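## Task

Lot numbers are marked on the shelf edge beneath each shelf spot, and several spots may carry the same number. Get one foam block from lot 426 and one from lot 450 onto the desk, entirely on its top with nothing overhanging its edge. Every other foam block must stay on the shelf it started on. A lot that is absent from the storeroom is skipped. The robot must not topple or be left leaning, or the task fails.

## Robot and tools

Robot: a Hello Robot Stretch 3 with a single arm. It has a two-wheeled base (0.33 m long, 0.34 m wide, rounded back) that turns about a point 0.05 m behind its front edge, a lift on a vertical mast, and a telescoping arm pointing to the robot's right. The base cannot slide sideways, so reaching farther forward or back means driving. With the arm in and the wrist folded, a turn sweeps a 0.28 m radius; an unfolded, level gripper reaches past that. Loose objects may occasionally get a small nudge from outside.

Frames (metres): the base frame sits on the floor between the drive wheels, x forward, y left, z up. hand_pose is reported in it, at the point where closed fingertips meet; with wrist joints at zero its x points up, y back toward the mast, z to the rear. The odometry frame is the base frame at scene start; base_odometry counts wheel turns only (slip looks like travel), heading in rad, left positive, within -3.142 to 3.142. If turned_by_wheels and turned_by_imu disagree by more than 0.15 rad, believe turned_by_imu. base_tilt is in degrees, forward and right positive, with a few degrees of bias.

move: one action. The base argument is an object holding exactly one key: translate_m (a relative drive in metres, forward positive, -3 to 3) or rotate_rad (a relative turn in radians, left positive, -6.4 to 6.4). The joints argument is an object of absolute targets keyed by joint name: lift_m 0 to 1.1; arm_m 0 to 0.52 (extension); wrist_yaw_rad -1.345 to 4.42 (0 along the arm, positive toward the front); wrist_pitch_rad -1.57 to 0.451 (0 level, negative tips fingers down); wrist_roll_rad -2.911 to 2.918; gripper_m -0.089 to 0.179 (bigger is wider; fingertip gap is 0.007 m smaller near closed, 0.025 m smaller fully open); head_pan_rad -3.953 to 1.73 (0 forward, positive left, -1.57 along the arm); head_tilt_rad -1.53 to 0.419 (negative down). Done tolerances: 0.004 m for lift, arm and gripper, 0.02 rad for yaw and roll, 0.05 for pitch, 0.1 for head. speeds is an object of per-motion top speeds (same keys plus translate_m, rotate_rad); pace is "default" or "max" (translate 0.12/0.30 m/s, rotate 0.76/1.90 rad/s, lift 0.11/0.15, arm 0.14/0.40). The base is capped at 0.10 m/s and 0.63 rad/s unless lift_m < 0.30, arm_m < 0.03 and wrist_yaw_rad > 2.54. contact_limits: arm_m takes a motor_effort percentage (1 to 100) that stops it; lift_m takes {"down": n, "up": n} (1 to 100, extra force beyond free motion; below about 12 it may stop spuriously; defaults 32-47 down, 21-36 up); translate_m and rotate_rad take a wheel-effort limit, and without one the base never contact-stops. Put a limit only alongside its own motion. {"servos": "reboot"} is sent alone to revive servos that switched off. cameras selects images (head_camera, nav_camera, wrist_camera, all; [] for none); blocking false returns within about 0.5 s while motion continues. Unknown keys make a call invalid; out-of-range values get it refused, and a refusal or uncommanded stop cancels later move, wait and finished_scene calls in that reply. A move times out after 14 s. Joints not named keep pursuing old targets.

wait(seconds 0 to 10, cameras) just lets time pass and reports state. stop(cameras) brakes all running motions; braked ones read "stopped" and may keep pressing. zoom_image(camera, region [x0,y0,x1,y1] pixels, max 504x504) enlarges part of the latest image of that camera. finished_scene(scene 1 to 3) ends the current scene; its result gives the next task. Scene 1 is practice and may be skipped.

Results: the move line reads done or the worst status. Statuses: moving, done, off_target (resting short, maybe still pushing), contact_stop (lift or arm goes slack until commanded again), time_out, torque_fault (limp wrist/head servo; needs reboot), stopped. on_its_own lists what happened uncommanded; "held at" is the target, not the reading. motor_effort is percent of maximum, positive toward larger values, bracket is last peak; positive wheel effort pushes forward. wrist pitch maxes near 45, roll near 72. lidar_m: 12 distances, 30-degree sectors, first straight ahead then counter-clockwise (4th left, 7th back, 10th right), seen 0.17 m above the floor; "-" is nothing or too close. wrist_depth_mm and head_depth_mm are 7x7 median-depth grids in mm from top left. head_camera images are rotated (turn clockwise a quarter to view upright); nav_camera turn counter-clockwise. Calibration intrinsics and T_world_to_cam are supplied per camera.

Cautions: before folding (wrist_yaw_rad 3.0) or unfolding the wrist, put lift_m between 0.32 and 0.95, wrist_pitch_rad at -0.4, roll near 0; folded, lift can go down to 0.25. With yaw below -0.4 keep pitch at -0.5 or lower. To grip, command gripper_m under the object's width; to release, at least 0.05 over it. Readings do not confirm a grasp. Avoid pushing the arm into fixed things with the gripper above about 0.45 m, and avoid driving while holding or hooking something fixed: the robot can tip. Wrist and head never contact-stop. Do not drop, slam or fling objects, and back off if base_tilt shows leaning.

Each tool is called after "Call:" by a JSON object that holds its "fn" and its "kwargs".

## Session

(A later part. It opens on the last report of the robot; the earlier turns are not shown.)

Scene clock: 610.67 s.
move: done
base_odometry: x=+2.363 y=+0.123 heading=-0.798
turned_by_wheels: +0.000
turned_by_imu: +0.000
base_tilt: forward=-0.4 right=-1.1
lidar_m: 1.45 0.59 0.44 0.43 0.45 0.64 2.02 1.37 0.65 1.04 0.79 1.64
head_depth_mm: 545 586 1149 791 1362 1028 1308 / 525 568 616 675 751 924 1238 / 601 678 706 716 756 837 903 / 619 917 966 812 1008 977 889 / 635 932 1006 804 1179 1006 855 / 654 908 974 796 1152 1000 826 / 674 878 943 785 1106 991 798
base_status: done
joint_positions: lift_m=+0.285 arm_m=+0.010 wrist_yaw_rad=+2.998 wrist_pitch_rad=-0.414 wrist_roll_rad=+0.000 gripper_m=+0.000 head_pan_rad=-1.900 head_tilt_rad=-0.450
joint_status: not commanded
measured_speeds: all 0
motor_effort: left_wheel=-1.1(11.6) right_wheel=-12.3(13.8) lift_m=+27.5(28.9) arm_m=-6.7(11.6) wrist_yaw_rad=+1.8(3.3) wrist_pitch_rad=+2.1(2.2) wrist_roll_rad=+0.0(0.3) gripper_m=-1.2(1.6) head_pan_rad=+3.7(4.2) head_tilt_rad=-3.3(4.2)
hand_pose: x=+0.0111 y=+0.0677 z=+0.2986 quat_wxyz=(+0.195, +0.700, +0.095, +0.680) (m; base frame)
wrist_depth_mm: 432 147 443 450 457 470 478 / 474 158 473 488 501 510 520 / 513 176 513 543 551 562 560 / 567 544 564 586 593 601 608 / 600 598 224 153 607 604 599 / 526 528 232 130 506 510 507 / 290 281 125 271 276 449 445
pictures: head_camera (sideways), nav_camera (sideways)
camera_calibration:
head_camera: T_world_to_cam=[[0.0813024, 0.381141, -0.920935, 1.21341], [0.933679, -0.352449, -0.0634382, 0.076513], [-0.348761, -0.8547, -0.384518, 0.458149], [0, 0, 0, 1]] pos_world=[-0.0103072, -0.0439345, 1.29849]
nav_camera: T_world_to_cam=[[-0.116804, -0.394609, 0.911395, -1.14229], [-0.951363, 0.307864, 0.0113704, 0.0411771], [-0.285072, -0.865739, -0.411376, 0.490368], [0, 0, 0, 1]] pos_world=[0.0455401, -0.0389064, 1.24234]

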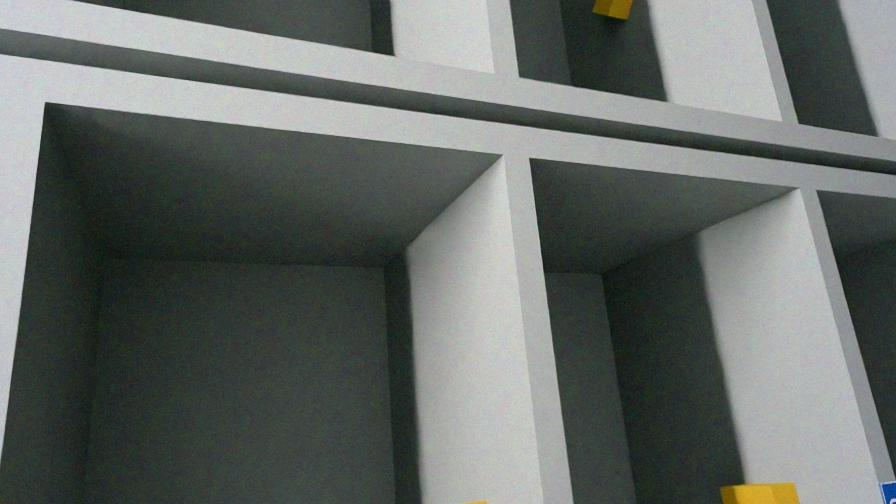

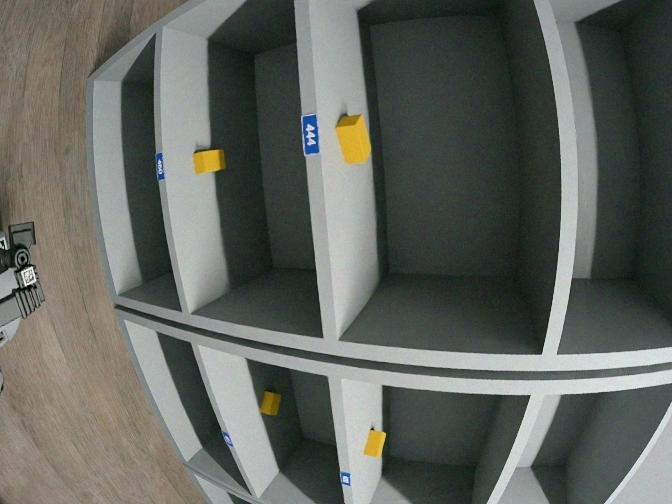

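Call:
{"fn": "zoom_image", "kwargs": {"camera": "nav_camera", "region": [145, 145, 180, 190]}}

Call:
{"fn": "move", "kwargs": {"joints": {"head_pan_rad": -1.6, "head_tilt_rad": -0.5}, "cameras": ["head_camera"]}}

Call:
{"fn": "move", "kwargs": {"joints": {"head_pan_rad": -2.45, "head_tilt_rad": -0.45}, "cameras": ["head_camera"]}}

Scaled by 11.200 from the camera's 672x504 image, which has a finer 792x594 frame.

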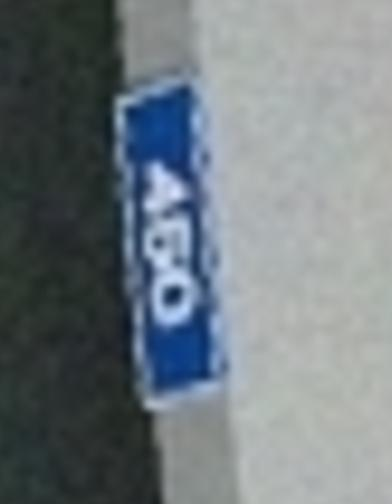

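Scene clock: 620.30 s.
move: done
base_odometry: x=+2.363 y=+0.123 heading=-0.798
turned_by_wheels: +0.000
turned_by_imu: +0.000
base_tilt: forward=-0.3 right=-1.2
lidar_m: 1.45 0.59 0.44 0.43 0.45 0.64 2.01 1.37 0.66 1.04 0.80 1.64
head_depth_mm: 821 895 886 748 835 823 863 / 851 919 990 739 1132 973 984 / 852 919 990 730 1183 968 1165 / 852 920 992 723 1194 961 1153 / 853 923 992 695 1192 925 1148 / 856 922 996 691 1181 950 1174 / 857 925 995 700 1173 946 1175
base_status: not commanded
joint_positions: lift_m=+0.285 arm_m=+0.010 wrist_yaw_rad=+2.998 wrist_pitch_rad=-0.414 wrist_roll_rad=+0.000 gripper_m=+0.000 head_pan_rad=-1.590 head_tilt_rad=-0.500
joint_status: all done
measured_speeds: all 0
motor_effort: left_wheel=-1.6(1.8) right_wheel=-12.7(13.1) lift_m=+26.8(27.3) arm_m=-3.7(4.1) wrist_yaw_rad=+1.5(2.5) wrist_pitch_rad=+2.1(2.2) wrist_roll_rad=+0.1(0.2) gripper_m=-0.8(1.3) head_pan_rad=+2.5(5.0) head_tilt_rad=-4.4(9.4)
hand_pose: x=+0.0111 y=+0.0677 z=+0.2986 quat_wxyz=(+0.195, +0.700, +0.095, +0.680) (m; base frame)
wrist_depth_mm: 433 147 446 453 459 467 472 / 470 158 478 490 502 509 519 / 516 176 514 540 556 561 573 / 564 551 566 592 597 603 615 / 597 601 224 153 605 603 600 / 532 521 232 131 500 512 510 / 290 281 125 271 277 442 447
pictures: head_camera (sideways)
camera_calibration:
head_camera: T_world_to_cam=[[-0.03795, 0.432791, -0.900695, 1.18773], [0.996749, -0.0477169, -0.0649255, 0.0780604], [-0.0710775, -0.90023, -0.429573, 0.515085], [0, 0, 0, 1]] pos_world=[0.00387867, -0.0466187, 1.29612]

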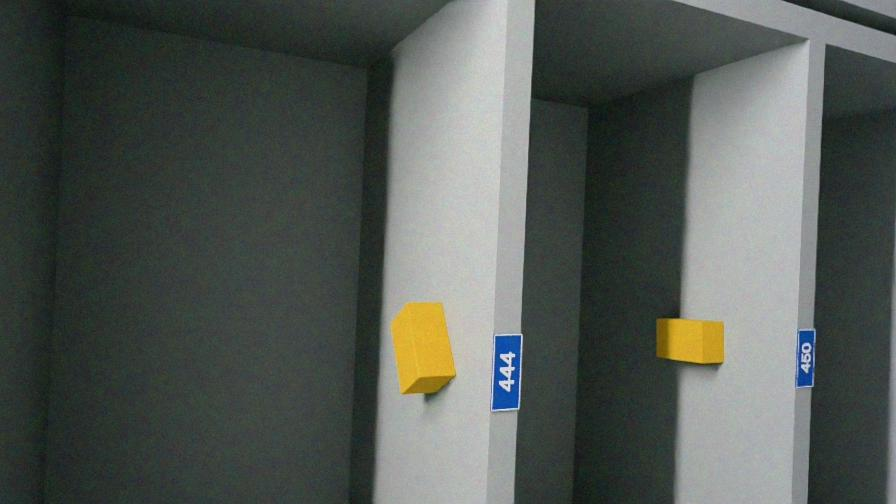

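Scene clock: 621.30 s.
move: done
base_odometry: x=+2.363 y=+0.123 heading=-0.798
turned_by_wheels: +0.000
turned_by_imu: +0.000
base_tilt: forward=-0.4 right=-1.3
lidar_m: 1.45 0.59 0.44 0.43 0.45 0.64 2.02 1.37 0.66 1.03 0.79 1.65
head_depth_mm: 1141 1337 2071 2222 2233 1736 1392 / 1154 1242 1313 1439 1622 1679 1388 / 1216 1355 1402 1532 1490 1622 1380 / 1134 1420 1472 1635 1336 1547 1333 / 927 1290 1338 1000 1305 1117 1284 / 679 1155 1202 845 1257 928 983 / 547 585 623 658 707 774 855
base_status: not commanded
joint_positions: lift_m=+0.285 arm_m=+0.010 wrist_yaw_rad=+2.998 wrist_pitch_rad=-0.414 wrist_roll_rad=+0.000 gripper_m=+0.000 head_pan_rad=-2.467 head_tilt_rad=-0.454
joint_status: all done
measured_speeds: all 0
motor_effort: left_wheel=-1.8(2.1) right_wheel=-11.3(12.6) lift_m=+26.5(27.5) arm_m=-2.5(3.5) wrist_yaw_rad=+2.1(3.8) wrist_pitch_rad=+2.0(2.2) wrist_roll_rad=+0.0(0.3) gripper_m=-1.0(1.5) head_pan_rad=-0.1(5.3) head_tilt_rad=+4.7(7.0)
hand_pose: x=+0.0111 y=+0.0677 z=+0.2986 quat_wxyz=(+0.195, +0.700, +0.095, +0.680) (m; base frame)
wrist_depth_mm: 434 146 440 453 458 466 473 / 471 158 475 495 502 505 518 / 512 176 520 542 555 556 567 / 565 556 566 588 599 601 614 / 604 597 225 153 603 605 595 / 529 522 232 130 500 511 509 / 288 283 125 271 276 443 445
pictures: head_camera (sideways)
camera_calibration:
head_camera: T_world_to_cam=[[0.2756, 0.279805, -0.919649, 1.21055], [0.598641, -0.798493, -0.0635427, 0.0786925], [-0.752113, -0.533027, -0.387568, 0.464577], [0, 0, 0, 1]] pos_world=[-0.0313209, -0.0282495, 1.29833]

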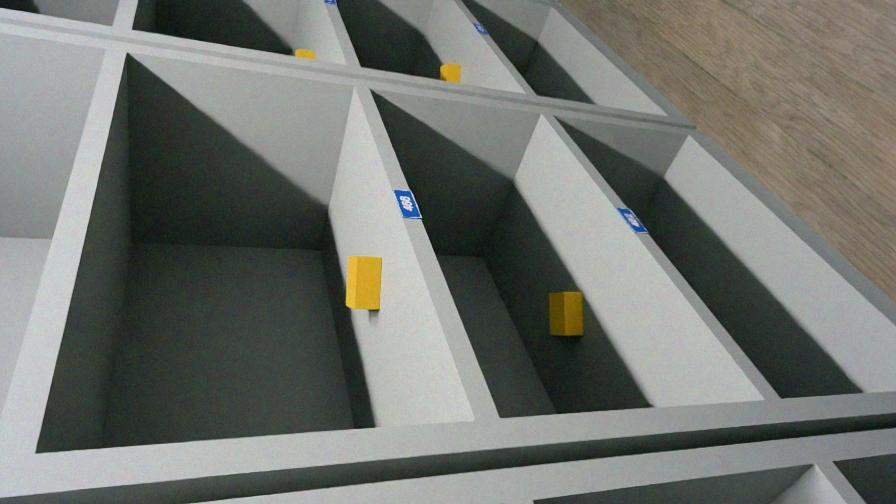

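Call:
{"fn": "move", "kwargs": {"joints": {"lift_m": 0.60, "head_pan_rad": -1.57, "head_tilt_rad": -0.5}, "pace": "max", "cameras": []}}

Call:
{"fn": "move", "kwargs": {"joints": {"wrist_yaw_rad": 0.0, "wrist_pitch_rad": -0.4, "wrist_roll_rad": 0.0, "gripper_m": 0.179}, "pace": "max", "cameras": ["wrist_camera", "head_camera"]}}

Scene clock: 689.73 s.
move: done
base_odometry: x=+2.363 y=+0.123 heading=-0.798
turned_by_wheels: +0.000
turned_by_imu: +0.000
base_tilt: forward=-0.4 right=-1.2
lidar_m: 1.45 0.59 0.44 0.43 0.45 0.64 2.02 1.37 0.65 1.03 0.80 1.65
head_depth_mm: 836 903 952 749 878 863 852 / 848 915 987 738 1167 972 1032 / 851 922 988 729 1186 967 1161 / 852 923 992 722 1188 959 1158 / 855 926 996 692 1186 926 1176 / 859 927 1003 702 1181 948 1175 / 861 934 998 698 1187 941 1171
base_status: not commanded
joint_positions: lift_m=+0.600 arm_m=+0.010 wrist_yaw_rad=+2.998 wrist_pitch_rad=-0.414 wrist_roll_rad=+0.000 gripper_m=+0.000 head_pan_rad=-1.569 head_tilt_rad=-0.500
joint_status: all done
measured_speeds: all 0
motor_effort: left_wheel=-1.3(1.9) right_wheel=-12.1(13.1) lift_m=+26.5(33.5) arm_m=+2.9(3.7) wrist_yaw_rad=+1.5(3.6) wrist_pitch_rad=+2.1(2.3) wrist_roll_rad=-0.1(0.3) gripper_m=-0.7(1.4) head_pan_rad=-3.0(5.2) head_tilt_rad=-5.1(9.8)
hand_pose: x=+0.0110 y=+0.0676 z=+0.6135 quat_wxyz=(+0.195, +0.700, +0.095, +0.680) (m; base frame)
wrist_depth_mm: 436 147 444 454 458 469 471 / 477 158 478 493 505 509 514 / 515 176 518 535 554 562 567 / 569 546 561 604 611 619 629 / 634 631 224 153 671 691 708 / 707 733 232 130 735 797 813 / 772 794 125 778 748 798 770
pictures: none
No camera images: "cameras" was empty.

Scene clock: 692.07 s.
move: done
base_odometry: x=+2.363 y=+0.123 heading=-0.798
turned_by_wheels: +0.000
turned_by_imu: +0.000
base_tilt: forward=-0.3 right=-1.2
lidar_m: 1.45 0.59 0.44 0.43 0.45 0.64 2.02 1.37 0.65 1.04 0.79 1.64
head_depth_mm: 836 903 943 748 875 862 846 / 847 915 986 738 1168 970 1027 / 850 918 987 729 1184 966 1163 / 851 924 993 720 1188 955 1158 / 854 925 998 695 1190 926 1175 / 857 928 1001 701 1181 949 1176 / 861 934 998 698 1188 944 1169
base_status: not commanded
joint_positions: lift_m=+0.600 arm_m=+0.010 wrist_yaw_rad=+0.003 wrist_pitch_rad=-0.414 wrist_roll_rad=+0.000 gripper_m=+0.179 head_pan_rad=-1.570 head_tilt_rad=-0.500
joint_status: all done
measured_speeds: all 0
motor_effort: left_wheel=-1.6(1.9) right_wheel=-11.5(12.7) lift_m=+23.5(26.3) arm_m=+5.4(5.6) wrist_yaw_rad=-2.5(6.8) wrist_pitch_rad=+2.1(5.7) wrist_roll_rad=-0.2(1.1) gripper_m=+0.6(84.9) head_pan_rad=-2.6(3.6) head_tilt_rad=-4.8(5.5)
hand_pose: x=-0.0208 y=-0.3798 z=+0.6135 quat_wxyz=(+0.693, +0.147, -0.691, -0.145) (m; base frame)
wrist_depth_mm: 658 773 738 733 722 682 424 / 613 634 585 615 608 576 416 / 465 454 453 449 449 442 395 / 616 786 407 395 384 381 371 / 624 929 986 965 970 716 405 / 116 142 826 811 814 769 121 / 118 702 710 710 712 686 110
pictures: head_camera (sideways), wrist_camera
camera_calibration:
head_camera: T_world_to_cam=[[-0.0466428, 0.432293, -0.900526, 1.18756], [0.997506, -0.0276446, -0.0649366, 0.0780702], [-0.0529663, -0.901309, -0.429926, 0.515433], [0, 0, 0, 1]] pos_world=[0.00481628, -0.0466517, 1.2961]
wrist_camera: T_world_to_cam=[[-0.998886, -0.0398996, -0.0252078, -0.0138694], [-0.00248589, 0.577853, -0.816137, 0.752709], [0.04713, -0.815165, -0.577308, 0.211719], [0, 0, 0, 1]] pos_world=[-0.0219611, -0.262923, 0.736191]

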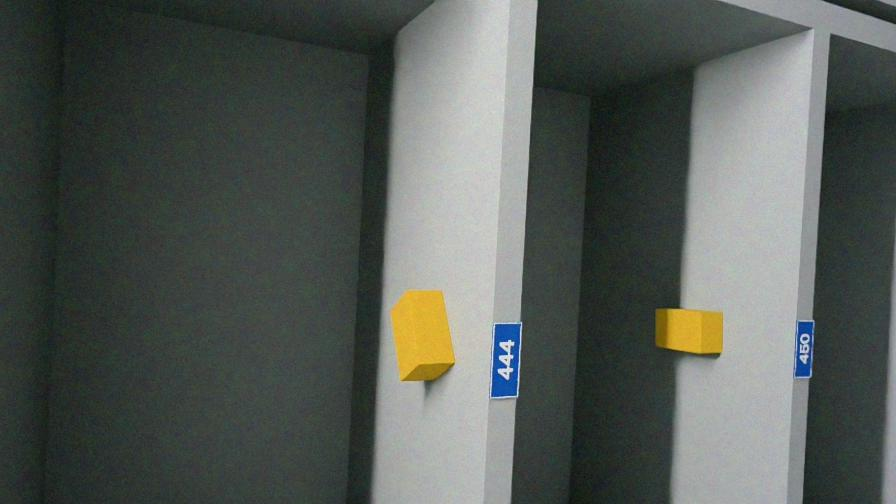

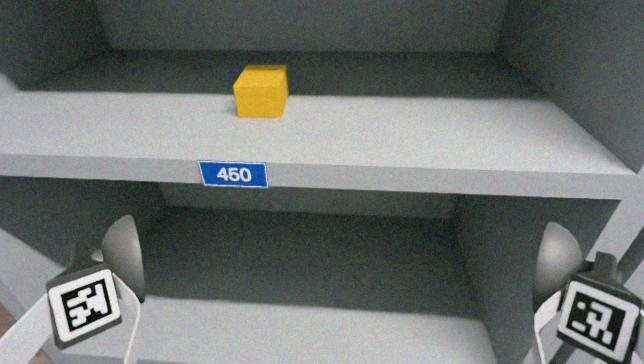

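Call:
{"fn": "zoom_image", "kwargs": {"camera": "wrist_camera", "region": [200, 40, 320, 130]}}

Scaled by 4.200.

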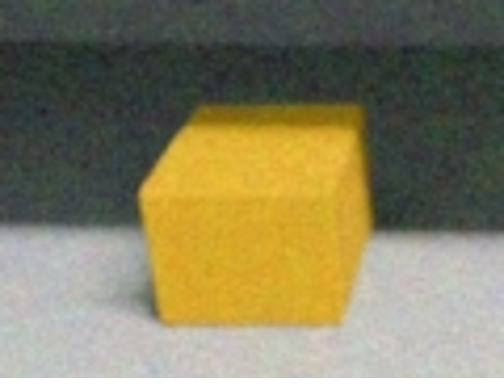

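Call:
{"fn": "move", "kwargs": {"base": {"translate_m": 0.113}, "joints": {"lift_m": 0.565, "arm_m": 0.26, "wrist_pitch_rad": -0.3, "wrist_yaw_rad": 0.0, "gripper_m": 0.179}, "contact_limits": {"arm_m": 40}, "cameras": ["wrist_camera"]}}

Scene clock: 739.17 s.
move: done
base_odometry: x=+2.442 y=+0.042 heading=-0.798
turned_by_wheels: +0.000
turned_by_imu: +0.000
base_tilt: forward=-0.4 right=-1.4
lidar_m: 1.43 0.58 0.44 0.43 0.45 0.64 1.99 1.42 0.72 1.04 0.73 1.53
head_depth_mm: 844 916 997 746 1139 975 1021 / 850 918 989 737 1183 972 857 / 854 924 989 715 1184 965 544 / 855 925 997 693 1191 930 561 / 856 926 999 712 1188 951 1179 / 861 933 1003 705 1182 950 1169 / 867 938 998 698 1129 944 1142
base_status: done
joint_positions: lift_m=+0.565 arm_m=+0.260 wrist_yaw_rad=+0.003 wrist_pitch_rad=-0.322 wrist_roll_rad=+0.000 gripper_m=+0.179 head_pan_rad=-1.570 head_tilt_rad=-0.500
joint_status: all done
measured_speeds: all 0
motor_effort: left_wheel=+5.8(11.0) right_wheel=+4.4(9.5) lift_m=+26.9(28.8) arm_m=+12.2(14.6) wrist_yaw_rad=-3.0(5.2) wrist_pitch_rad=+3.5(6.9) wrist_roll_rad=+0.1(0.3) gripper_m=+0.9(1.4) head_pan_rad=-2.7(3.5) head_tilt_rad=-4.0(5.3)
contact_limits: arm_m 40 (drawing in: default 31, maximum 55; extending or still: default 39, maximum 69)
hand_pose: x=-0.0209 y=-0.6404 z=+0.5998 quat_wxyz=(+0.698, +0.114, -0.697, -0.113) (m; base frame)
wrist_depth_mm: 507 519 506 493 477 476 462 / 512 558 542 532 517 503 492 / 472 487 483 484 477 477 472 / 361 360 356 277 352 351 348 / 286 272 283 240 268 279 277 / 116 142 234 233 233 231 121 / 118 195 200 199 198 197 110
pictures: wrist_camera
camera_calibration:
wrist_camera: T_world_to_cam=[[-0.998891, -0.04178, -0.0216916, -0.0279627], [-0.00211012, 0.500059, -0.865989, 0.872196], [0.0470281, -0.864983, -0.499593, -0.087148], [0, 0, 0, 1]] pos_world=[-0.0219929, -0.512699, 0.711167]

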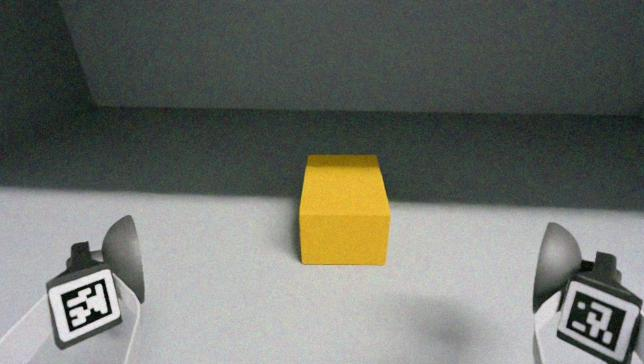

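Call:
{"fn": "move", "kwargs": {"joints": {"lift_m": 0.529, "arm_m": 0.358}, "speeds": {"arm_m": 0.08, "lift_m": 0.06}, "contact_limits": {"arm_m": 40, "lift_m": {"down": 14}}, "cameras": ["wrist_camera"]}}

Call:
{"fn": "move", "kwargs": {"joints": {"gripper_m": 0.044}, "cameras": ["wrist_camera"]}}

Scene clock: 754.57 s.
move: done
base_odometry: x=+2.442 y=+0.042 heading=-0.798
turned_by_wheels: +0.000
turned_by_imu: +0.000
base_tilt: forward=-0.2 right=-1.2
lidar_m: 1.43 0.58 0.44 0.43 0.45 0.64 1.99 1.42 0.72 1.04 0.73 1.53
head_depth_mm: 843 917 997 744 1141 980 1018 / 852 917 991 737 1184 972 860 / 852 922 993 716 1190 936 618 / 857 923 998 693 1190 927 1154 / 858 931 999 713 1187 923 1181 / 862 932 1003 703 1188 949 1171 / 864 933 997 696 1125 940 1145
base_status: not commanded
joint_positions: lift_m=+0.529 arm_m=+0.358 wrist_yaw_rad=+0.003 wrist_pitch_rad=-0.322 wrist_roll_rad=+0.000 gripper_m=+0.179 head_pan_rad=-1.570 head_tilt_rad=-0.500
joint_status: all done
measured_speeds: all 0
motor_effort: left_wheel=+5.6(6.2) right_wheel=+4.0(5.0) lift_m=+29.7(30.7) arm_m=+12.4(14.9) wrist_yaw_rad=-1.8(4.6) wrist_pitch_rad=+3.5(3.6) wrist_roll_rad=+0.1(0.4) gripper_m=+0.5(1.3) head_pan_rad=-2.3(3.2) head_tilt_rad=-2.9(4.2)
contact_limits: arm_m 40 (drawing in: default 31, maximum 55; extending or still: default 39, maximum 69); lift_m down 14 (down: maximum 72; up: maximum 65)
hand_pose: x=-0.0209 y=-0.7385 z=+0.5639 quat_wxyz=(+0.698, +0.114, -0.697, -0.113) (m; base frame)
wrist_depth_mm: 427 417 408 399 391 381 376 / 455 450 441 428 421 412 402 / 390 385 384 380 378 376 371 / 286 286 281 190 278 278 276 / 226 224 224 150 164 220 219 / 119 142 186 128 129 183 119 / 118 155 158 136 141 152 110
pictures: wrist_camera
camera_calibration:
wrist_camera: T_world_to_cam=[[-0.998891, -0.0417844, -0.0216841, -0.0328454], [-0.00210972, 0.499891, -0.866086, 0.890009], [0.0470285, -0.86508, -0.499425, -0.190064], [0, 0, 0, 1]] pos_world=[-0.0219928, -0.610701, 0.675189]

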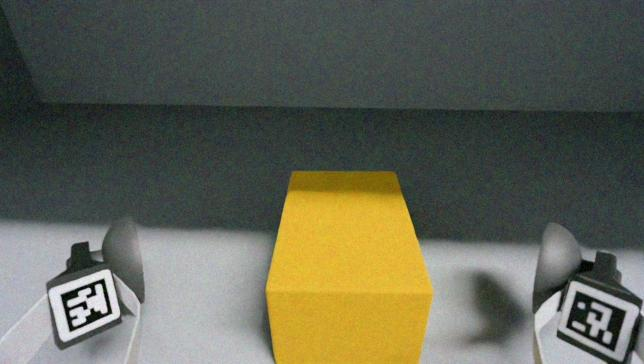

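Scene clock: 756.43 s.
move: done
base_odometry: x=+2.442 y=+0.042 heading=-0.798
turned_by_wheels: +0.000
turned_by_imu: +0.000
base_tilt: forward=-0.3 right=-1.2
lidar_m: 1.43 0.58 0.44 0.43 0.45 0.64 2.00 1.42 0.72 1.04 0.73 1.53
head_depth_mm: 843 916 996 746 1136 980 1018 / 852 921 990 737 1184 972 859 / 854 924 992 715 1187 964 617 / 857 927 1000 694 1196 927 1155 / 860 929 1001 713 1191 950 1178 / 863 932 1001 704 1185 947 1175 / 867 932 994 696 1129 941 1146
base_status: not commanded
joint_positions: lift_m=+0.529 arm_m=+0.358 wrist_yaw_rad=+0.003 wrist_pitch_rad=-0.322 wrist_roll_rad=+0.000 gripper_m=+0.044 head_pan_rad=-1.570 head_tilt_rad=-0.500
joint_status: all done
measured_speeds: all 0
motor_effort: left_wheel=+5.2(6.1) right_wheel=+4.1(5.2) lift_m=+28.5(29.9) arm_m=+8.1(12.2) wrist_yaw_rad=-2.8(4.3) wrist_pitch_rad=+3.5(3.7) wrist_roll_rad=+0.1(0.3) gripper_m=-8.5(82.5) head_pan_rad=-2.7(3.0) head_tilt_rad=-3.1(4.1)
contact_limits: arm_m 40 (drawing in: default 31, maximum 55; extending or still: default 39, maximum 69); lift_m down 14 (down: maximum 72; up: maximum 65)
hand_pose: x=-0.0209 y=-0.7385 z=+0.5639 quat_wxyz=(+0.698, +0.114, -0.697, -0.113) (m; base frame)
wrist_depth_mm: 434 421 409 400 391 382 374 / 456 451 441 432 421 411 401 / 391 387 383 381 375 375 369 / 287 285 283 190 265 278 277 / 226 225 159 151 152 221 220 / 186 186 131 130 128 183 182 / 160 113 154 144 144 148 156
pictures: wrist_camera
camera_calibration:
wrist_camera: T_world_to_cam=[[-0.998892, -0.0417617, -0.0216842, -0.0328339], [-0.00209823, 0.499891, -0.866086, 0.89001], [0.0470089, -0.865081, -0.499425, -0.190065], [0, 0, 0, 1]] pos_world=[-0.0219953, -0.610701, 0.675189]

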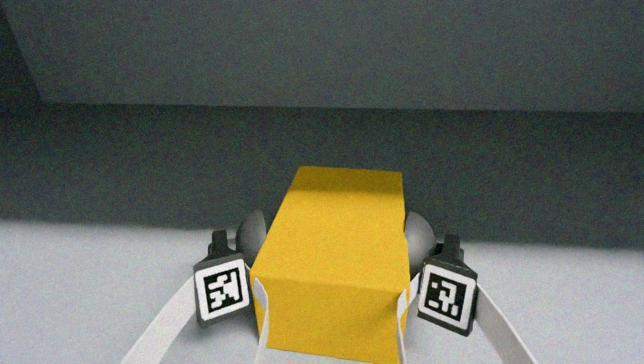

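Call:
{"fn": "move", "kwargs": {"joints": {"lift_m": 0.565}, "speeds": {"lift_m": 0.06}, "cameras": []}}

Call:
{"fn": "move", "kwargs": {"joints": {"arm_m": 0.01}, "speeds": {"arm_m": 0.14}, "cameras": ["wrist_camera", "nav_camera"]}}

Scene clock: 762.63 s.
move: done
base_odometry: x=+2.442 y=+0.042 heading=-0.798
turned_by_wheels: +0.000
turned_by_imu: +0.000
base_tilt: forward=-0.3 right=-1.2
lidar_m: 1.43 0.58 0.44 0.43 0.45 0.64 2.00 1.42 0.72 1.04 0.73 1.53
head_depth_mm: 845 915 997 745 1141 976 1017 / 850 918 989 737 1188 971 858 / 854 927 992 713 1188 903 596 / 856 926 999 693 1192 738 1154 / 858 929 1000 712 1184 953 1175 / 860 931 1002 705 1184 949 1173 / 865 936 994 697 1131 939 1147
base_status: not commanded
joint_positions: lift_m=+0.565 arm_m=+0.358 wrist_yaw_rad=+0.003 wrist_pitch_rad=-0.322 wrist_roll_rad=+0.000 gripper_m=+0.044 head_pan_rad=-1.570 head_tilt_rad=-0.500
joint_status: all done
measured_speeds: all 0
motor_effort: left_wheel=+5.6(6.1) right_wheel=+4.3(4.9) lift_m=+26.9(33.1) arm_m=-0.9(1.7) wrist_yaw_rad=-3.2(4.4) wrist_pitch_rad=+3.5(3.6) wrist_roll_rad=+0.2(0.3) gripper_m=-8.6(9.2) head_pan_rad=-1.8(2.6) head_tilt_rad=-3.0(3.4)
contact_limits: arm_m 40 (drawing in: default 31, maximum 55; extending or still: default 39, maximum 69)
hand_pose: x=-0.0209 y=-0.7385 z=+0.5999 quat_wxyz=(+0.698, +0.114, -0.697, -0.113) (m; base frame)
wrist_depth_mm: 432 417 405 400 389 382 374 / 458 450 440 426 417 409 399 / 463 474 460 451 444 437 424 / 360 359 358 191 351 352 347 / 285 284 156 151 152 279 275 / 234 235 131 130 128 231 229 / 200 113 189 143 142 186 196
pictures: none
No camera images: "cameras" was empty.

Scene clock: 766.40 s.
move: done
base_odometry: x=+2.442 y=+0.042 heading=-0.798
turned_by_wheels: +0.000
turned_by_imu: +0.000
base_tilt: forward=-0.4 right=-1.2
lidar_m: 1.43 0.58 0.44 0.43 0.45 0.64 2.00 1.42 0.72 1.04 0.73 1.53
head_depth_mm: 840 918 998 746 1138 978 1019 / 851 922 989 738 1181 971 1163 / 855 923 992 714 1188 963 1163 / 857 926 993 693 1195 959 1153 / 857 931 1003 712 1188 953 1182 / 863 933 1003 705 1188 947 1173 / 866 938 996 697 1131 943 1147
base_status: not commanded
joint_positions: lift_m=+0.565 arm_m=+0.010 wrist_yaw_rad=+0.003 wrist_pitch_rad=-0.322 wrist_roll_rad=+0.000 gripper_m=+0.044 head_pan_rad=-1.570 head_tilt_rad=-0.500
joint_status: all done
measured_speeds: all 0
motor_effort: left_wheel=+5.7(6.1) right_wheel=+4.1(5.0) lift_m=+26.5(27.2) arm_m=-12.6(14.2) wrist_yaw_rad=-2.3(4.3) wrist_pitch_rad=+3.5(3.7) wrist_roll_rad=-0.3(0.3) gripper_m=-8.7(9.1) head_pan_rad=-1.6(2.7) head_tilt_rad=-2.2(3.3)
hand_pose: x=-0.0209 y=-0.3905 z=+0.5999 quat_wxyz=(+0.698, +0.114, -0.697, -0.113) (m; base frame)
wrist_depth_mm: 522 708 746 735 715 701 597 / 525 681 762 757 736 716 585 / 482 493 487 490 480 476 474 / 412 403 395 192 375 370 358 / 536 743 155 150 152 910 576 / 536 661 131 130 128 773 568 / 808 113 694 143 139 697 566
pictures: nav_camera (sideways), wrist_camera
camera_calibration:
nav_camera: T_world_to_cam=[[0.0173545, -0.456194, 0.889711, -1.11482], [-0.999792, -0.0174681, 0.0105451, 0.0425477], [0.010731, -0.889709, -0.456403, 0.547155], [0, 0, 0, 1]] pos_world=[0.0560146, -0.0210251, 1.24115]
wrist_camera: T_world_to_cam=[[-0.998892, -0.0417618, -0.021684, -0.0175202], [-0.00209845, 0.499891, -0.866086, 0.747223], [0.047009, -0.865081, -0.499425, 0.128966], [0, 0, 0, 1]] pos_world=[-0.0219953, -0.262696, 0.711188]

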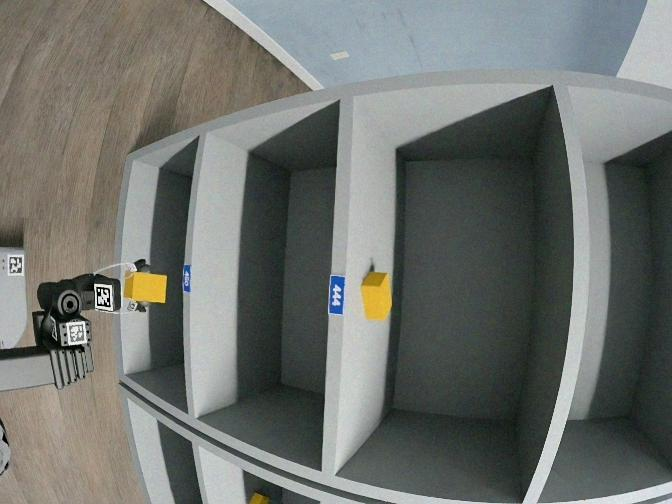

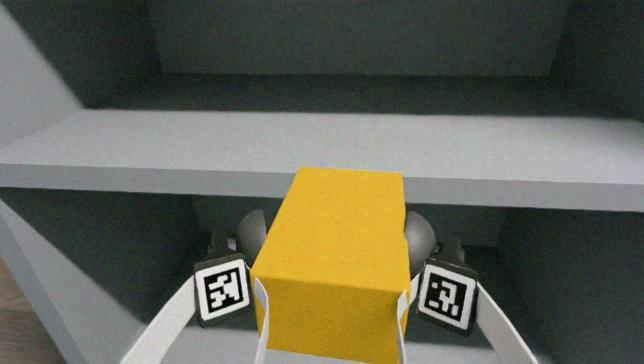

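Call:
{"fn": "move", "kwargs": {"base": {"translate_m": 0.79}, "joints": {"wrist_yaw_rad": 1.57, "lift_m": 0.80}, "pace": "max", "speeds": {"wrist_yaw_rad": 0.8}, "cameras": ["wrist_camera"]}}

Call:
{"fn": "move", "kwargs": {"base": {"rotate_rad": -1.599}, "cameras": ["wrist_camera"]}}

Scene clock: 826.03 s.
move: done
base_odometry: x=+2.993 y=-0.524 heading=-0.798
turned_by_wheels: +0.000
turned_by_imu: +0.000
base_tilt: forward=-0.4 right=-1.3
lidar_m: 0.70 0.54 0.40 0.39 0.41 0.59 1.84 1.35 0.70 2.38 0.96 0.72
head_depth_mm: 2865 3054 1017 983 956 929 955 / 2870 3095 3336 3089 2086 1373 1270 / 2889 3114 3387 3094 2151 1639 1333 / 2883 3104 3421 3124 2113 1634 1321 / 2896 3166 3431 3022 2102 1623 1319 / 2560 2668 2772 2677 2097 1614 1312 / 1807 1853 1891 1942 1920 1604 1306
base_status: done
joint_positions: lift_m=+0.800 arm_m=+0.010 wrist_yaw_rad=+1.567 wrist_pitch_rad=-0.322 wrist_roll_rad=+0.000 gripper_m=+0.044 head_pan_rad=-1.570 head_tilt_rad=-0.500
joint_status: all done
measured_speeds: all 0
motor_effort: left_wheel=+4.9(11.5) right_wheel=+4.6(10.3) lift_m=+24.6(32.3) arm_m=-9.1(11.8) wrist_yaw_rad=+2.5(4.7) wrist_pitch_rad=+3.6(3.7) wrist_roll_rad=+0.0(0.3) gripper_m=-8.7(9.2) head_pan_rad=-0.5(2.2) head_tilt_rad=-0.1(2.3)
hand_pose: x=+0.2141 y=-0.1560 z=+0.8349 quat_wxyz=(+0.575, +0.573, -0.414, +0.412) (m; base frame)
wrist_depth_mm: 609 594 581 570 558 551 538 / 630 647 627 615 599 591 576 / 659 698 682 664 651 633 617 / 657 761 753 191 684 688 665 / 673 818 155 151 152 743 730 / 680 826 131 130 128 797 799 / 651 113 - 143 139 871 868
pictures: wrist_camera
camera_calibration:
wrist_camera: T_world_to_cam=[[0.0354092, -0.999138, -0.0216829, -0.138653], [-0.499893, 0.0010794, -0.866086, 0.862818], [0.865363, 0.0415066, -0.499424, 0.404307], [0, 0, 0, 1]] pos_world=[0.0863546, -0.156246, 0.946189]

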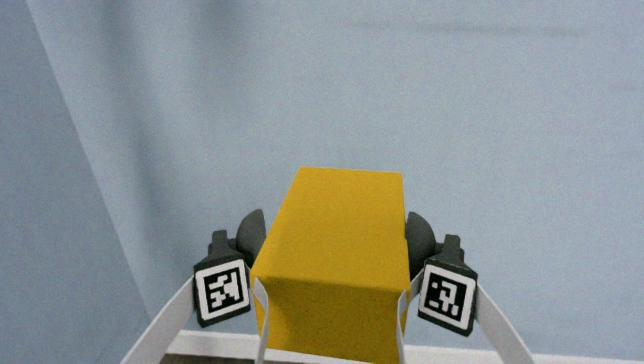

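Scene clock: 829.67 s.
move: done
base_odometry: x=+2.993 y=-0.524 heading=-2.397
turned_by_wheels: -1.599
turned_by_imu: -1.573
base_tilt: forward=-0.3 right=-1.2
lidar_m: 2.47 0.97 0.73 0.70 0.54 0.41 0.40 0.41 0.58 1.73 1.35 0.70
head_depth_mm: 1277 1238 1201 1157 1131 1107 1082 / 2007 1913 1827 1745 1677 1543 1324 / 3449 3726 3855 2880 2148 1647 1334 / 3519 3758 - 3075 2132 1624 1324 / 3498 3769 - 3013 2108 1626 1320 / 2624 2814 3051 2669 2094 1612 1315 / 1818 1970 2147 2120 1961 1610 1307
base_status: done
joint_positions: lift_m=+0.800 arm_m=+0.010 wrist_yaw_rad=+1.567 wrist_pitch_rad=-0.322 wrist_roll_rad=+0.000 gripper_m=+0.044 head_pan_rad=-1.570 head_tilt_rad=-0.500
joint_status: not commanded
measured_speeds: all 0
motor_effort: left_wheel=+7.5(12.5) right_wheel=-10.6(13.3) lift_m=+24.8(25.4) arm_m=-12.4(12.7) wrist_yaw_rad=+0.4(3.3) wrist_pitch_rad=+3.4(3.7) wrist_roll_rad=+0.0(0.3) gripper_m=-8.3(9.0) head_pan_rad=-0.8(1.8) head_tilt_rad=-0.5(1.2)
hand_pose: x=+0.2141 y=-0.1559 z=+0.8349 quat_wxyz=(+0.575, +0.573, -0.414, +0.413) (m; base frame)
wrist_depth_mm: - - - - - 858 889 / - - - - 920 949 942 / - - - - 899 993 - / - - - 191 636 826 820 / - - 156 151 152 686 682 / - - 131 130 128 - - / 988 113 - 142 139 973 989
pictures: wrist_camera
camera_calibration:
wrist_camera: T_world_to_cam=[[0.0356763, -0.999128, -0.021684, -0.138645], [-0.499894, 0.000946658, -0.866086, 0.862797], [0.865352, 0.0417384, -0.499424, 0.404343], [0, 0, 0, 1]] pos_world=[0.086355, -0.156218, 0.946189]

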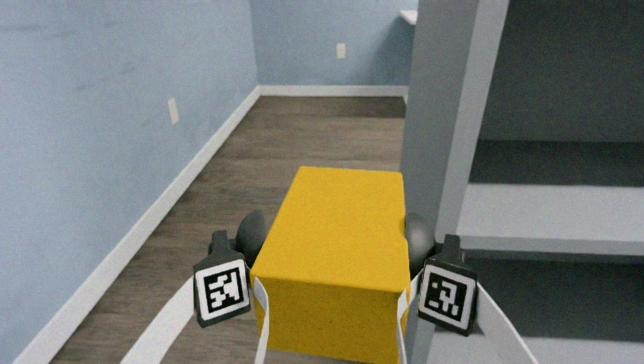

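Call:
{"fn": "move", "kwargs": {"base": {"translate_m": 1.0}, "joints": {"head_pan_rad": 0.0, "head_tilt_rad": -0.45}, "pace": "max", "cameras": ["nav_camera"]}}

Scene clock: 865.13 s.
move: done
base_odometry: x=+2.258 y=-1.202 heading=-2.397
turned_by_wheels: +0.000
turned_by_imu: +0.001
base_tilt: forward=-0.4 right=-1.3
lidar_m: 2.36 0.93 0.70 0.68 0.71 0.99 1.39 0.48 0.36 0.35 2.72 2.05
head_depth_mm: 2017 2159 2302 2166 2237 1748 1399 / 2023 2167 2341 2534 2333 1731 1390 / 2017 2172 2340 2557 2313 1725 1381 / 2032 2173 2342 2551 2272 1726 1373 / 2029 2169 2359 2560 2273 1702 1366 / 2039 2175 2372 2531 2231 1692 1363 / 1821 1854 1911 1950 1992 1687 1354
base_status: done
joint_positions: lift_m=+0.800 arm_m=+0.010 wrist_yaw_rad=+1.567 wrist_pitch_rad=-0.322 wrist_roll_rad=+0.000 gripper_m=+0.044 head_pan_rad=+0.000 head_tilt_rad=-0.450
joint_status: all done
measured_speeds: all 0
motor_effort: left_wheel=+2.7(11.8) right_wheel=+7.0(11.2) lift_m=+27.1(27.8) arm_m=-11.3(12.9) wrist_yaw_rad=+2.0(3.4) wrist_pitch_rad=+3.5(3.7) wrist_roll_rad=-0.1(0.3) gripper_m=-8.5(9.3) head_pan_rad=-2.9(5.3) head_tilt_rad=+4.0(8.0)
hand_pose: x=+0.2141 y=-0.1559 z=+0.8349 quat_wxyz=(+0.575, +0.573, -0.414, +0.413) (m; base frame)
wrist_depth_mm: 993 - - - - - - / 997 - - - - - - / 996 - - - - - - / 993 - - 191 - - - / - - 157 151 152 - - / - - 131 130 128 - - / 959 113 - 143 139 - -
pictures: nav_camera (sideways)
camera_calibration:
nav_camera: T_world_to_cam=[[0.410712, 0.0170311, 0.911606, -1.14579], [0.0162032, -0.999804, 0.0113787, 0.035264], [0.911621, 0.0100976, -0.410907, 0.482458], [0, 0, 0, 1]] pos_world=[0.0301985, 0.0498995, 1.24235]

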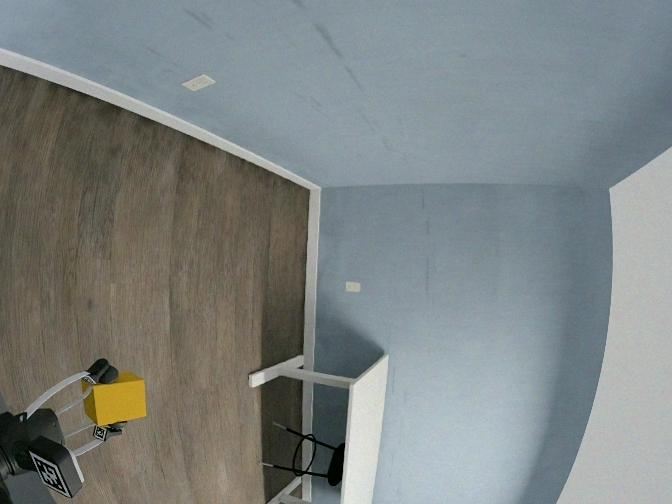

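Call:
{"fn": "move", "kwargs": {"base": {"translate_m": 0.85}, "pace": "max", "cameras": []}}

Call:
{"fn": "move", "kwargs": {"base": {"rotate_rad": 1.599}, "joints": {"head_pan_rad": -1.57, "head_tilt_rad": -0.6}, "cameras": ["nav_camera"]}}

Scene clock: 892.00 s.
move: done
base_odometry: x=+1.633 y=-1.778 heading=-2.397
turned_by_wheels: +0.000
turned_by_imu: -0.001
base_tilt: forward=-0.3 right=-1.2
lidar_m: 1.53 0.90 0.67 0.65 0.68 0.95 2.24 0.86 1.13 3.36 2.10 1.30
head_depth_mm: 1272 1374 1473 1603 1753 1756 1395 / 1278 1373 1481 1606 1766 1731 1390 / 1278 1375 1488 1605 1767 1720 1387 / 1283 1371 1484 1617 1771 1706 1377 / 1283 1379 1486 1616 1772 1703 1367 / 1285 1385 1495 1625 1785 1695 1361 / 1293 1384 1492 1626 1759 1685 1352
base_status: done
joint_positions: lift_m=+0.800 arm_m=+0.010 wrist_yaw_rad=+1.567 wrist_pitch_rad=-0.322 wrist_roll_rad=+0.000 gripper_m=+0.044 head_pan_rad=+0.000 head_tilt_rad=-0.450
joint_status: not commanded
measured_speeds: all 0
motor_effort: left_wheel=+6.8(11.7) right_wheel=+2.2(11.6) lift_m=+28.4(29.4) arm_m=-10.7(12.3) wrist_yaw_rad=+2.4(3.3) wrist_pitch_rad=+3.6(3.7) wrist_roll_rad=-0.1(0.3) gripper_m=-8.5(9.2) head_pan_rad=-2.9(3.7) head_tilt_rad=+0.8(4.2)
hand_pose: x=+0.2141 y=-0.1559 z=+0.8349 quat_wxyz=(+0.575, +0.573, -0.414, +0.413) (m; base frame)
wrist_depth_mm: 943 - - - - - - / 961 - - - - - 924 / 949 - - - - - 754 / 974 - - 190 - - - / 980 - 156 151 152 - - / 961 - 131 130 128 - - / 934 113 - 142 139 - -
pictures: none
No camera images: "cameras" was empty.

Scene clock: 895.63 s.
move: done
base_odometry: x=+1.633 y=-1.778 heading=-0.798
turned_by_wheels: +1.599
turned_by_imu: +1.573
base_tilt: forward=-0.3 right=-1.3
lidar_m: 0.65 0.68 0.96 1.26 0.99 1.14 3.62 1.97 1.30 1.53 0.88 0.67
head_depth_mm: 1259 1391 1535 1729 1863 1525 1301 / 1267 1387 1539 1738 1873 1522 1293 / 1269 1392 1547 1745 1888 1513 333 / 1279 1409 1551 1752 1879 1500 1160 / 1279 1409 1563 1764 1864 1491 1239 / 1288 1407 1569 1776 1849 1481 1233 / 1290 1422 1568 1725 1732 1465 1232
base_status: done
joint_positions: lift_m=+0.800 arm_m=+0.010 wrist_yaw_rad=+1.567 wrist_pitch_rad=-0.322 wrist_roll_rad=+0.000 gripper_m=+0.044 head_pan_rad=-1.571 head_tilt_rad=-0.600
joint_status: all done
measured_speeds: all 0
motor_effort: left_wheel=-9.0(12.4) right_wheel=+9.6(12.8) lift_m=+29.7(29.8) arm_m=-12.0(12.9) wrist_yaw_rad=+2.3(3.2) wrist_pitch_rad=+3.5(3.7) wrist_roll_rad=-0.1(0.5) gripper_m=-8.6(9.0) head_pan_rad=+3.0(6.4) head_tilt_rad=-5.0(8.0)
hand_pose: x=+0.2141 y=-0.1559 z=+0.8349 quat_wxyz=(+0.575, +0.573, -0.414, +0.413) (m; base frame)
wrist_depth_mm: 557 546 528 519 509 494 488 / 595 582 564 561 547 539 523 / 652 639 617 604 594 578 566 / 706 691 669 191 627 626 607 / 798 753 155 151 152 689 669 / 895 846 131 131 128 741 723 / 992 113 938 143 139 795 802
pictures: nav_camera (sideways)
camera_calibration:
nav_camera: T_world_to_cam=[[0.0169381, -0.542747, 0.839725, -1.04963], [-0.999807, -0.0175602, 0.00881724, 0.0447985], [0.00996025, -0.839713, -0.54294, 0.659756], [0, 0, 0, 1]] pos_world=[0.0559973, -0.0148933, 1.23922]

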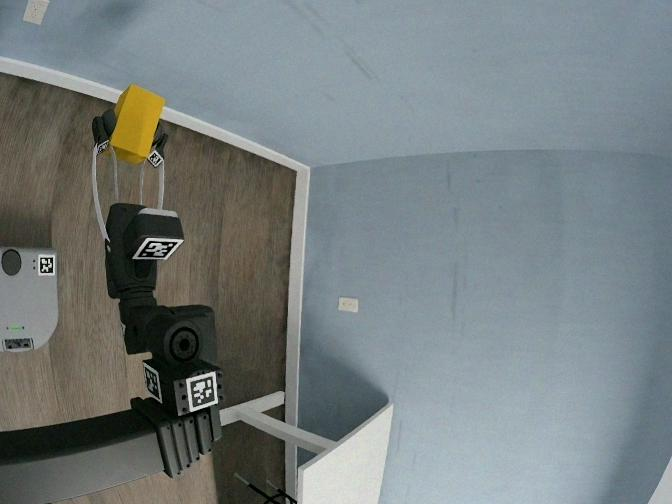

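Call:
{"fn": "move", "kwargs": {"base": {"translate_m": -1.25}, "joints": {"wrist_yaw_rad": 0.0, "head_tilt_rad": -0.65}, "pace": "max", "speeds": {"wrist_yaw_rad": 0.8}, "cameras": ["nav_camera", "head_camera"]}}

Scene clock: 917.27 s.
move: done
base_odometry: x=+0.761 y=-0.883 heading=-0.798
turned_by_wheels: +0.000
turned_by_imu: -0.001
base_tilt: forward=-0.2 right=-1.3
lidar_m: 1.89 1.12 0.84 0.82 0.86 1.22 2.41 1.99 0.84 0.99 1.12 1.94
head_depth_mm: 1211 1346 1450 1056 1656 1467 1319 / 1221 1349 1441 1044 1345 1451 - / 1232 1359 1447 1037 1200 547 394 / 1232 1366 1457 1029 877 357 349 / 1233 1370 1455 1016 1651 1404 1205 / 1237 1373 1443 1009 1642 1427 1202 / 1248 1379 1420 999 1515 1377 1199
base_status: done
joint_positions: lift_m=+0.800 arm_m=+0.010 wrist_yaw_rad=+0.003 wrist_pitch_rad=-0.322 wrist_roll_rad=+0.000 gripper_m=+0.044 head_pan_rad=-1.570 head_tilt_rad=-0.650
joint_status: all done
measured_speeds: all 0
motor_effort: left_wheel=-2.8(13.0) right_wheel=-7.0(11.3) lift_m=+23.7(28.5) arm_m=-10.8(12.6) wrist_yaw_rad=-2.6(7.4) wrist_pitch_rad=+3.5(3.7) wrist_roll_rad=-0.1(0.3) gripper_m=-8.6(9.2) head_pan_rad=+3.0(4.0) head_tilt_rad=+2.9(7.1)
hand_pose: x=-0.0209 y=-0.3905 z=+0.8349 quat_wxyz=(+0.698, +0.114, -0.697, -0.113) (m; base frame)
wrist_depth_mm: - - - - - - - / - - 983 976 953 951 932 / 638 623 635 624 612 614 601 / - 522 511 191 470 477 446 / - - 156 151 152 - - / - - 131 130 128 - - / - 113 - 143 139 - -
pictures: head_camera (sideways), nav_camera (sideways)
camera_calibration:
head_camera: T_world_to_cam=[[-0.0467525, 0.562127, -0.825729, 1.09002], [0.997498, -0.0176089, -0.0684655, 0.0826515], [-0.0530265, -0.826864, -0.559897, 0.684545], [0, 0, 0, 1]] pos_world=[0.00481521, -0.045246, 1.28899]
nav_camera: T_world_to_cam=[[0.0175296, -0.583996, 0.811567, -1.01292], [-0.999788, -0.0190045, 0.00791965, 0.0459675], [0.0107984, -0.811534, -0.584205, 0.713437], [0, 0, 0, 1]] pos_world=[0.0560099, -0.0116914, 1.23849]

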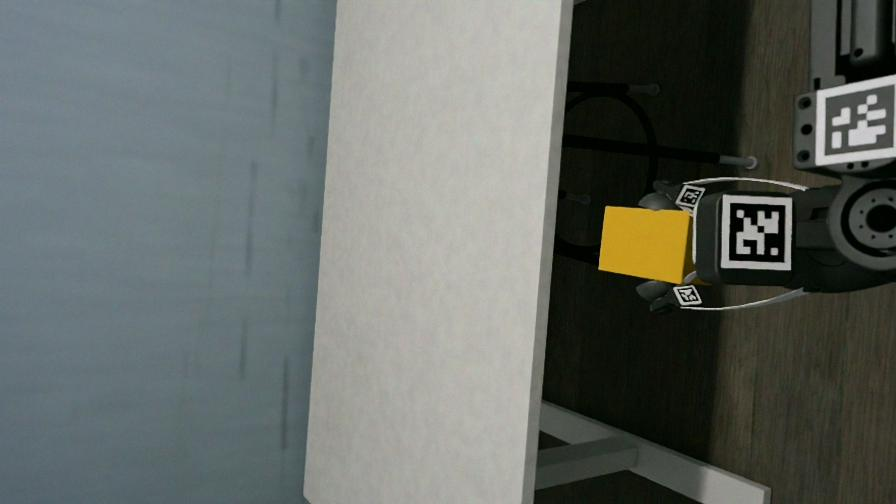

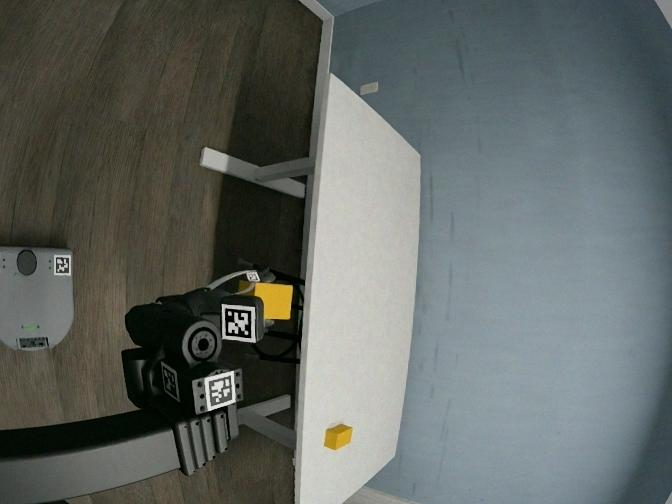

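Call:
{"fn": "move", "kwargs": {"joints": {"arm_m": 0.47}, "speeds": {"arm_m": 0.18}, "contact_limits": {"arm_m": 40}, "cameras": []}}

Call:
{"fn": "move", "kwargs": {"joints": {"lift_m": 0.737}, "speeds": {"lift_m": 0.08}, "contact_limits": {"lift_m": {"down": 14}}, "cameras": []}}

Call:
{"fn": "move", "kwargs": {"joints": {"lift_m": 0.716}, "speeds": {"lift_m": 0.03}, "contact_limits": {"lift_m": {"down": 13}}, "cameras": ["head_camera", "wrist_camera"]}}

Scene clock: 945.37 s.
move: done
base_odometry: x=+0.761 y=-0.883 heading=-0.798
turned_by_wheels: +0.000
turned_by_imu: +0.000
base_tilt: forward=-0.3 right=-1.1
lidar_m: 1.89 1.12 0.84 0.82 0.86 1.22 2.40 1.99 0.84 0.99 1.12 1.95
head_depth_mm: 1216 1349 1442 1059 900 301 - / 1216 1348 1441 964 394 326 1203 / 1225 1357 1446 629 1633 1419 1222 / 1229 1358 1448 906 1478 1446 1215 / 1237 1371 1466 1016 1663 1435 1206 / 1236 1381 1438 1008 1646 1421 1206 / 1246 1383 1424 1000 1509 1382 1200
base_status: not commanded
joint_positions: lift_m=+0.800 arm_m=+0.470 wrist_yaw_rad=+0.003 wrist_pitch_rad=-0.322 wrist_roll_rad=+0.000 gripper_m=+0.044 head_pan_rad=-1.570 head_tilt_rad=-0.650
joint_status: all done
measured_speeds: all 0
motor_effort: left_wheel=-2.9(3.3) right_wheel=-7.3(8.2) lift_m=+25.4(25.5) arm_m=+12.4(14.8) wrist_yaw_rad=-3.8(4.8) wrist_pitch_rad=+3.6(3.7) wrist_roll_rad=+0.1(0.3) gripper_m=-8.6(9.3) head_pan_rad=+3.3(3.5) head_tilt_rad=+2.5(3.7)
contact_limits: arm_m 40 (drawing in: default 31, maximum 55; extending or still: default 39, maximum 69)
hand_pose: x=-0.0209 y=-0.8505 z=+0.8349 quat_wxyz=(+0.698, +0.114, -0.697, -0.113) (m; base frame)
wrist_depth_mm: 760 742 722 705 700 683 660 / 820 802 789 767 748 724 708 / 627 630 621 609 606 601 592 / 465 458 456 191 448 445 440 / 365 362 155 151 152 355 353 / 300 301 131 130 128 285 293 / 256 104 240 144 144 238 251
pictures: none
No camera images: "cameras" was empty.

Scene clock: 946.83 s.
move: done
base_odometry: x=+0.761 y=-0.883 heading=-0.798
turned_by_wheels: +0.000
turned_by_imu: +0.000
base_tilt: forward=-0.4 right=-1.2
lidar_m: 1.89 1.12 0.84 0.82 0.86 1.22 2.41 1.99 0.84 0.99 1.12 1.95
head_depth_mm: 1217 1343 1444 1055 1656 1473 332 / 1218 1357 1436 1048 503 389 332 / 1226 1356 1450 662 883 1417 1223 / 1231 1362 1456 726 1474 1440 1217 / 1233 1369 1459 1017 1654 1430 1211 / 1237 1376 1443 1008 1651 1430 1206 / 1248 1385 1418 999 1517 1388 1201
base_status: not commanded
joint_positions: lift_m=+0.737 arm_m=+0.470 wrist_yaw_rad=+0.003 wrist_pitch_rad=-0.322 wrist_roll_rad=+0.000 gripper_m=+0.044 head_pan_rad=-1.570 head_tilt_rad=-0.650
joint_status: all done
measured_speeds: all 0
motor_effort: left_wheel=-2.6(3.6) right_wheel=-7.1(7.8) lift_m=+24.2(25.6) arm_m=+11.9(13.3) wrist_yaw_rad=-3.0(4.0) wrist_pitch_rad=+3.5(3.6) wrist_roll_rad=-0.1(0.3) gripper_m=-8.4(8.9) head_pan_rad=+3.0(3.5) head_tilt_rad=+2.1(3.2)
contact_limits: arm_m 40 (drawing in: default 31, maximum 55; extending or still: default 39, maximum 69); lift_m down 14 (down: maximum 72; up: maximum 65)
hand_pose: x=-0.0209 y=-0.8505 z=+0.7719 quat_wxyz=(+0.698, +0.114, -0.697, -0.113) (m; base frame)
wrist_depth_mm: 756 742 729 711 692 683 671 / 788 687 689 675 664 657 652 / 448 444 443 437 435 429 431 / 330 329 323 191 321 320 317 / 261 261 156 151 150 254 252 / 216 215 131 130 128 204 210 / 184 113 172 143 144 171 179
pictures: none
No camera images: "cameras" was empty.

Scene clock: 947.97 s.
move: done
base_odometry: x=+0.761 y=-0.883 heading=-0.798
turned_by_wheels: +0.000
turned_by_imu: +0.000
base_tilt: forward=-0.3 right=-1.2
lidar_m: 1.89 1.12 0.84 0.82 0.86 1.22 2.41 1.99 0.84 1.00 1.13 1.95
head_depth_mm: 1213 1345 1451 1061 1649 1467 1154 / 1225 1355 1445 1046 840 403 345 / 1226 1357 1448 674 850 1412 1221 / 1229 1362 1452 769 1478 1450 1215 / 1236 1375 1452 1016 1657 1432 1209 / 1239 1380 1441 1007 1655 1426 1202 / 1247 1383 1422 999 1510 1387 1198
base_status: not commanded
joint_positions: lift_m=+0.716 arm_m=+0.470 wrist_yaw_rad=+0.003 wrist_pitch_rad=-0.322 wrist_roll_rad=+0.000 gripper_m=+0.044 head_pan_rad=-1.570 head_tilt_rad=-0.650
joint_status: all done
measured_speeds: all 0
motor_effort: left_wheel=-2.8(3.3) right_wheel=-7.1(8.0) lift_m=+23.4(26.1) arm_m=+11.2(12.3) wrist_yaw_rad=-2.1(4.2) wrist_pitch_rad=+3.5(3.6) wrist_roll_rad=-0.1(0.3) gripper_m=-8.4(9.0) head_pan_rad=+2.7(3.3) head_tilt_rad=+2.4(2.8)
contact_limits: arm_m 40 (drawing in: default 31, maximum 55; extending or still: default 39, maximum 69); lift_m down 13 (down: maximum 72; up: maximum 65)
hand_pose: x=-0.0209 y=-0.8505 z=+0.7509 quat_wxyz=(+0.698, +0.114, -0.697, -0.113) (m; base frame)
wrist_depth_mm: 770 741 727 710 694 681 661 / 610 600 597 593 580 574 562 / 390 385 382 382 376 372 370 / 289 286 283 190 266 278 277 / 226 225 159 150 152 221 219 / 187 186 131 130 128 177 183 / 160 113 150 144 143 148 157
pictures: head_camera (sideways), wrist_camera
camera_calibration:
head_camera: T_world_to_cam=[[-0.0467524, 0.561834, -0.825928, 1.09027], [0.997498, -0.0176329, -0.068459, 0.0826431], [-0.0530261, -0.827062, -0.559604, 0.684164], [0, 0, 0, 1]] pos_world=[0.00481523, -0.0452505, 1.28901]
wrist_camera: T_world_to_cam=[[-0.998889, -0.0418471, -0.021684, -0.0335087], [-0.00214111, 0.49989, -0.866086, 1.10795], [0.0470828, -0.865077, -0.499424, -0.193556], [0, 0, 0, 1]] pos_world=[-0.0219861, -0.722698, 0.862189]

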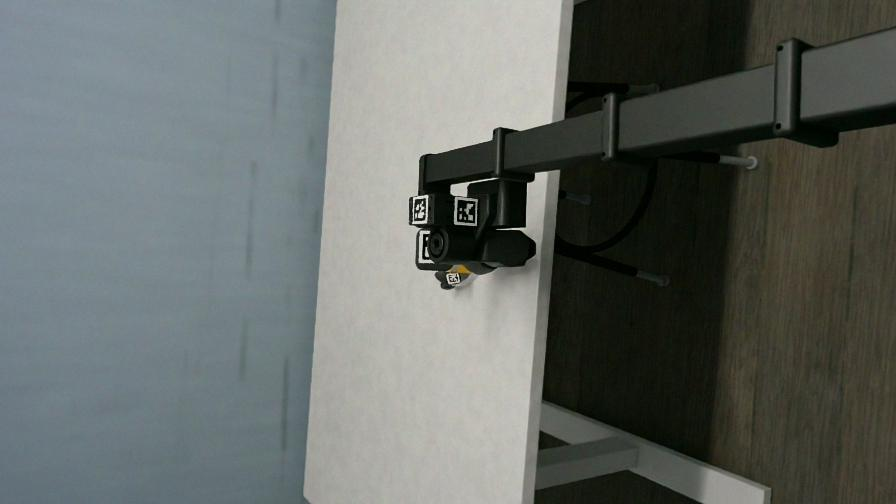

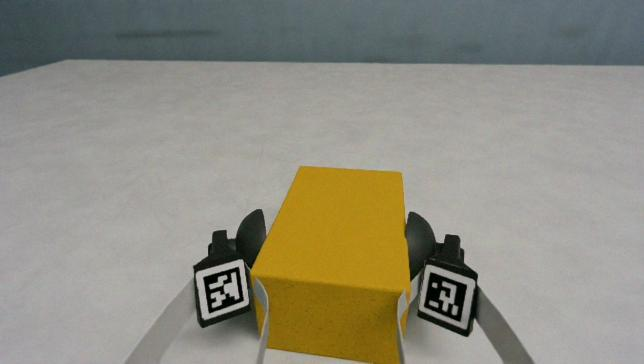

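Call:
{"fn": "move", "kwargs": {"joints": {"lift_m": 0.709}, "speeds": {"lift_m": 0.03}, "contact_limits": {"lift_m": {"down": 13}}, "cameras": ["wrist_camera"]}}

Scene clock: 956.20 s.
move: done
base_odometry: x=+0.761 y=-0.883 heading=-0.798
turned_by_wheels: +0.000
turned_by_imu: +0.000
base_tilt: forward=-0.3 right=-1.2
lidar_m: 1.89 1.12 0.84 0.82 0.86 1.22 2.41 1.99 0.84 0.99 1.12 1.94
head_depth_mm: 1216 1344 1448 1055 1650 1467 1183 / 1220 1351 1444 1049 857 411 351 / 1226 1364 1439 688 848 1419 1218 / 1227 1363 1453 780 1476 1447 1215 / 1236 1371 1457 1015 1660 1440 1211 / 1243 1382 1446 1010 1646 1434 1207 / 1249 1385 1420 998 1518 1381 1199
base_status: not commanded
joint_positions: lift_m=+0.709 arm_m=+0.470 wrist_yaw_rad=+0.002 wrist_pitch_rad=-0.298 wrist_roll_rad=+0.000 gripper_m=+0.044 head_pan_rad=-1.570 head_tilt_rad=-0.650
joint_status: all done
measured_speeds: all 0
motor_effort: left_wheel=-2.4(3.1) right_wheel=-7.0(8.0) lift_m=+18.7(25.7) arm_m=+9.0(9.9) wrist_yaw_rad=-2.5(3.3) wrist_pitch_rad=-0.8(3.5) wrist_roll_rad=+0.1(0.3) gripper_m=-8.5(9.1) head_pan_rad=+2.8(3.2) head_tilt_rad=+2.0(2.2)
contact_limits: arm_m 40 (drawing in: default 31, maximum 55; extending or still: default 39, maximum 69); lift_m down 13 (down: maximum 72; up: maximum 65)
hand_pose: x=-0.0210 y=-0.8528 z=+0.7494 quat_wxyz=(+0.700, +0.106, -0.699, -0.105) (m; base frame)
wrist_depth_mm: 766 745 725 716 695 679 664 / 664 663 650 636 627 611 615 / 408 407 401 395 393 390 390 / 293 292 290 192 286 284 282 / 227 227 158 151 152 223 222 / 188 187 130 130 127 178 182 / 159 113 150 142 141 147 155
pictures: wrist_camera
camera_calibration:
wrist_camera: T_world_to_cam=[[-0.998909, -0.0418232, -0.0207718, -0.0344196], [-0.00183875, 0.479699, -0.877431, 1.0991], [0.0466612, -0.876436, -0.479252, -0.221146], [0, 0, 0, 1]] pos_world=[-0.0220421, -0.722496, 0.857682]

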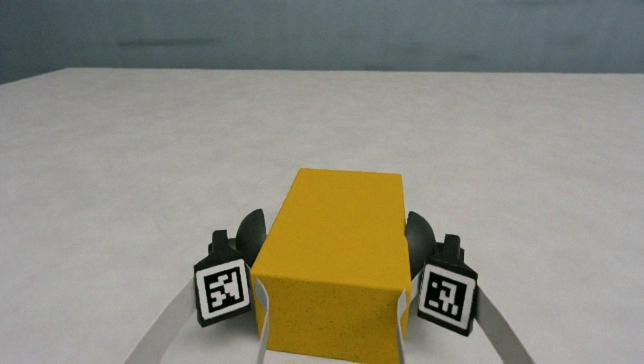

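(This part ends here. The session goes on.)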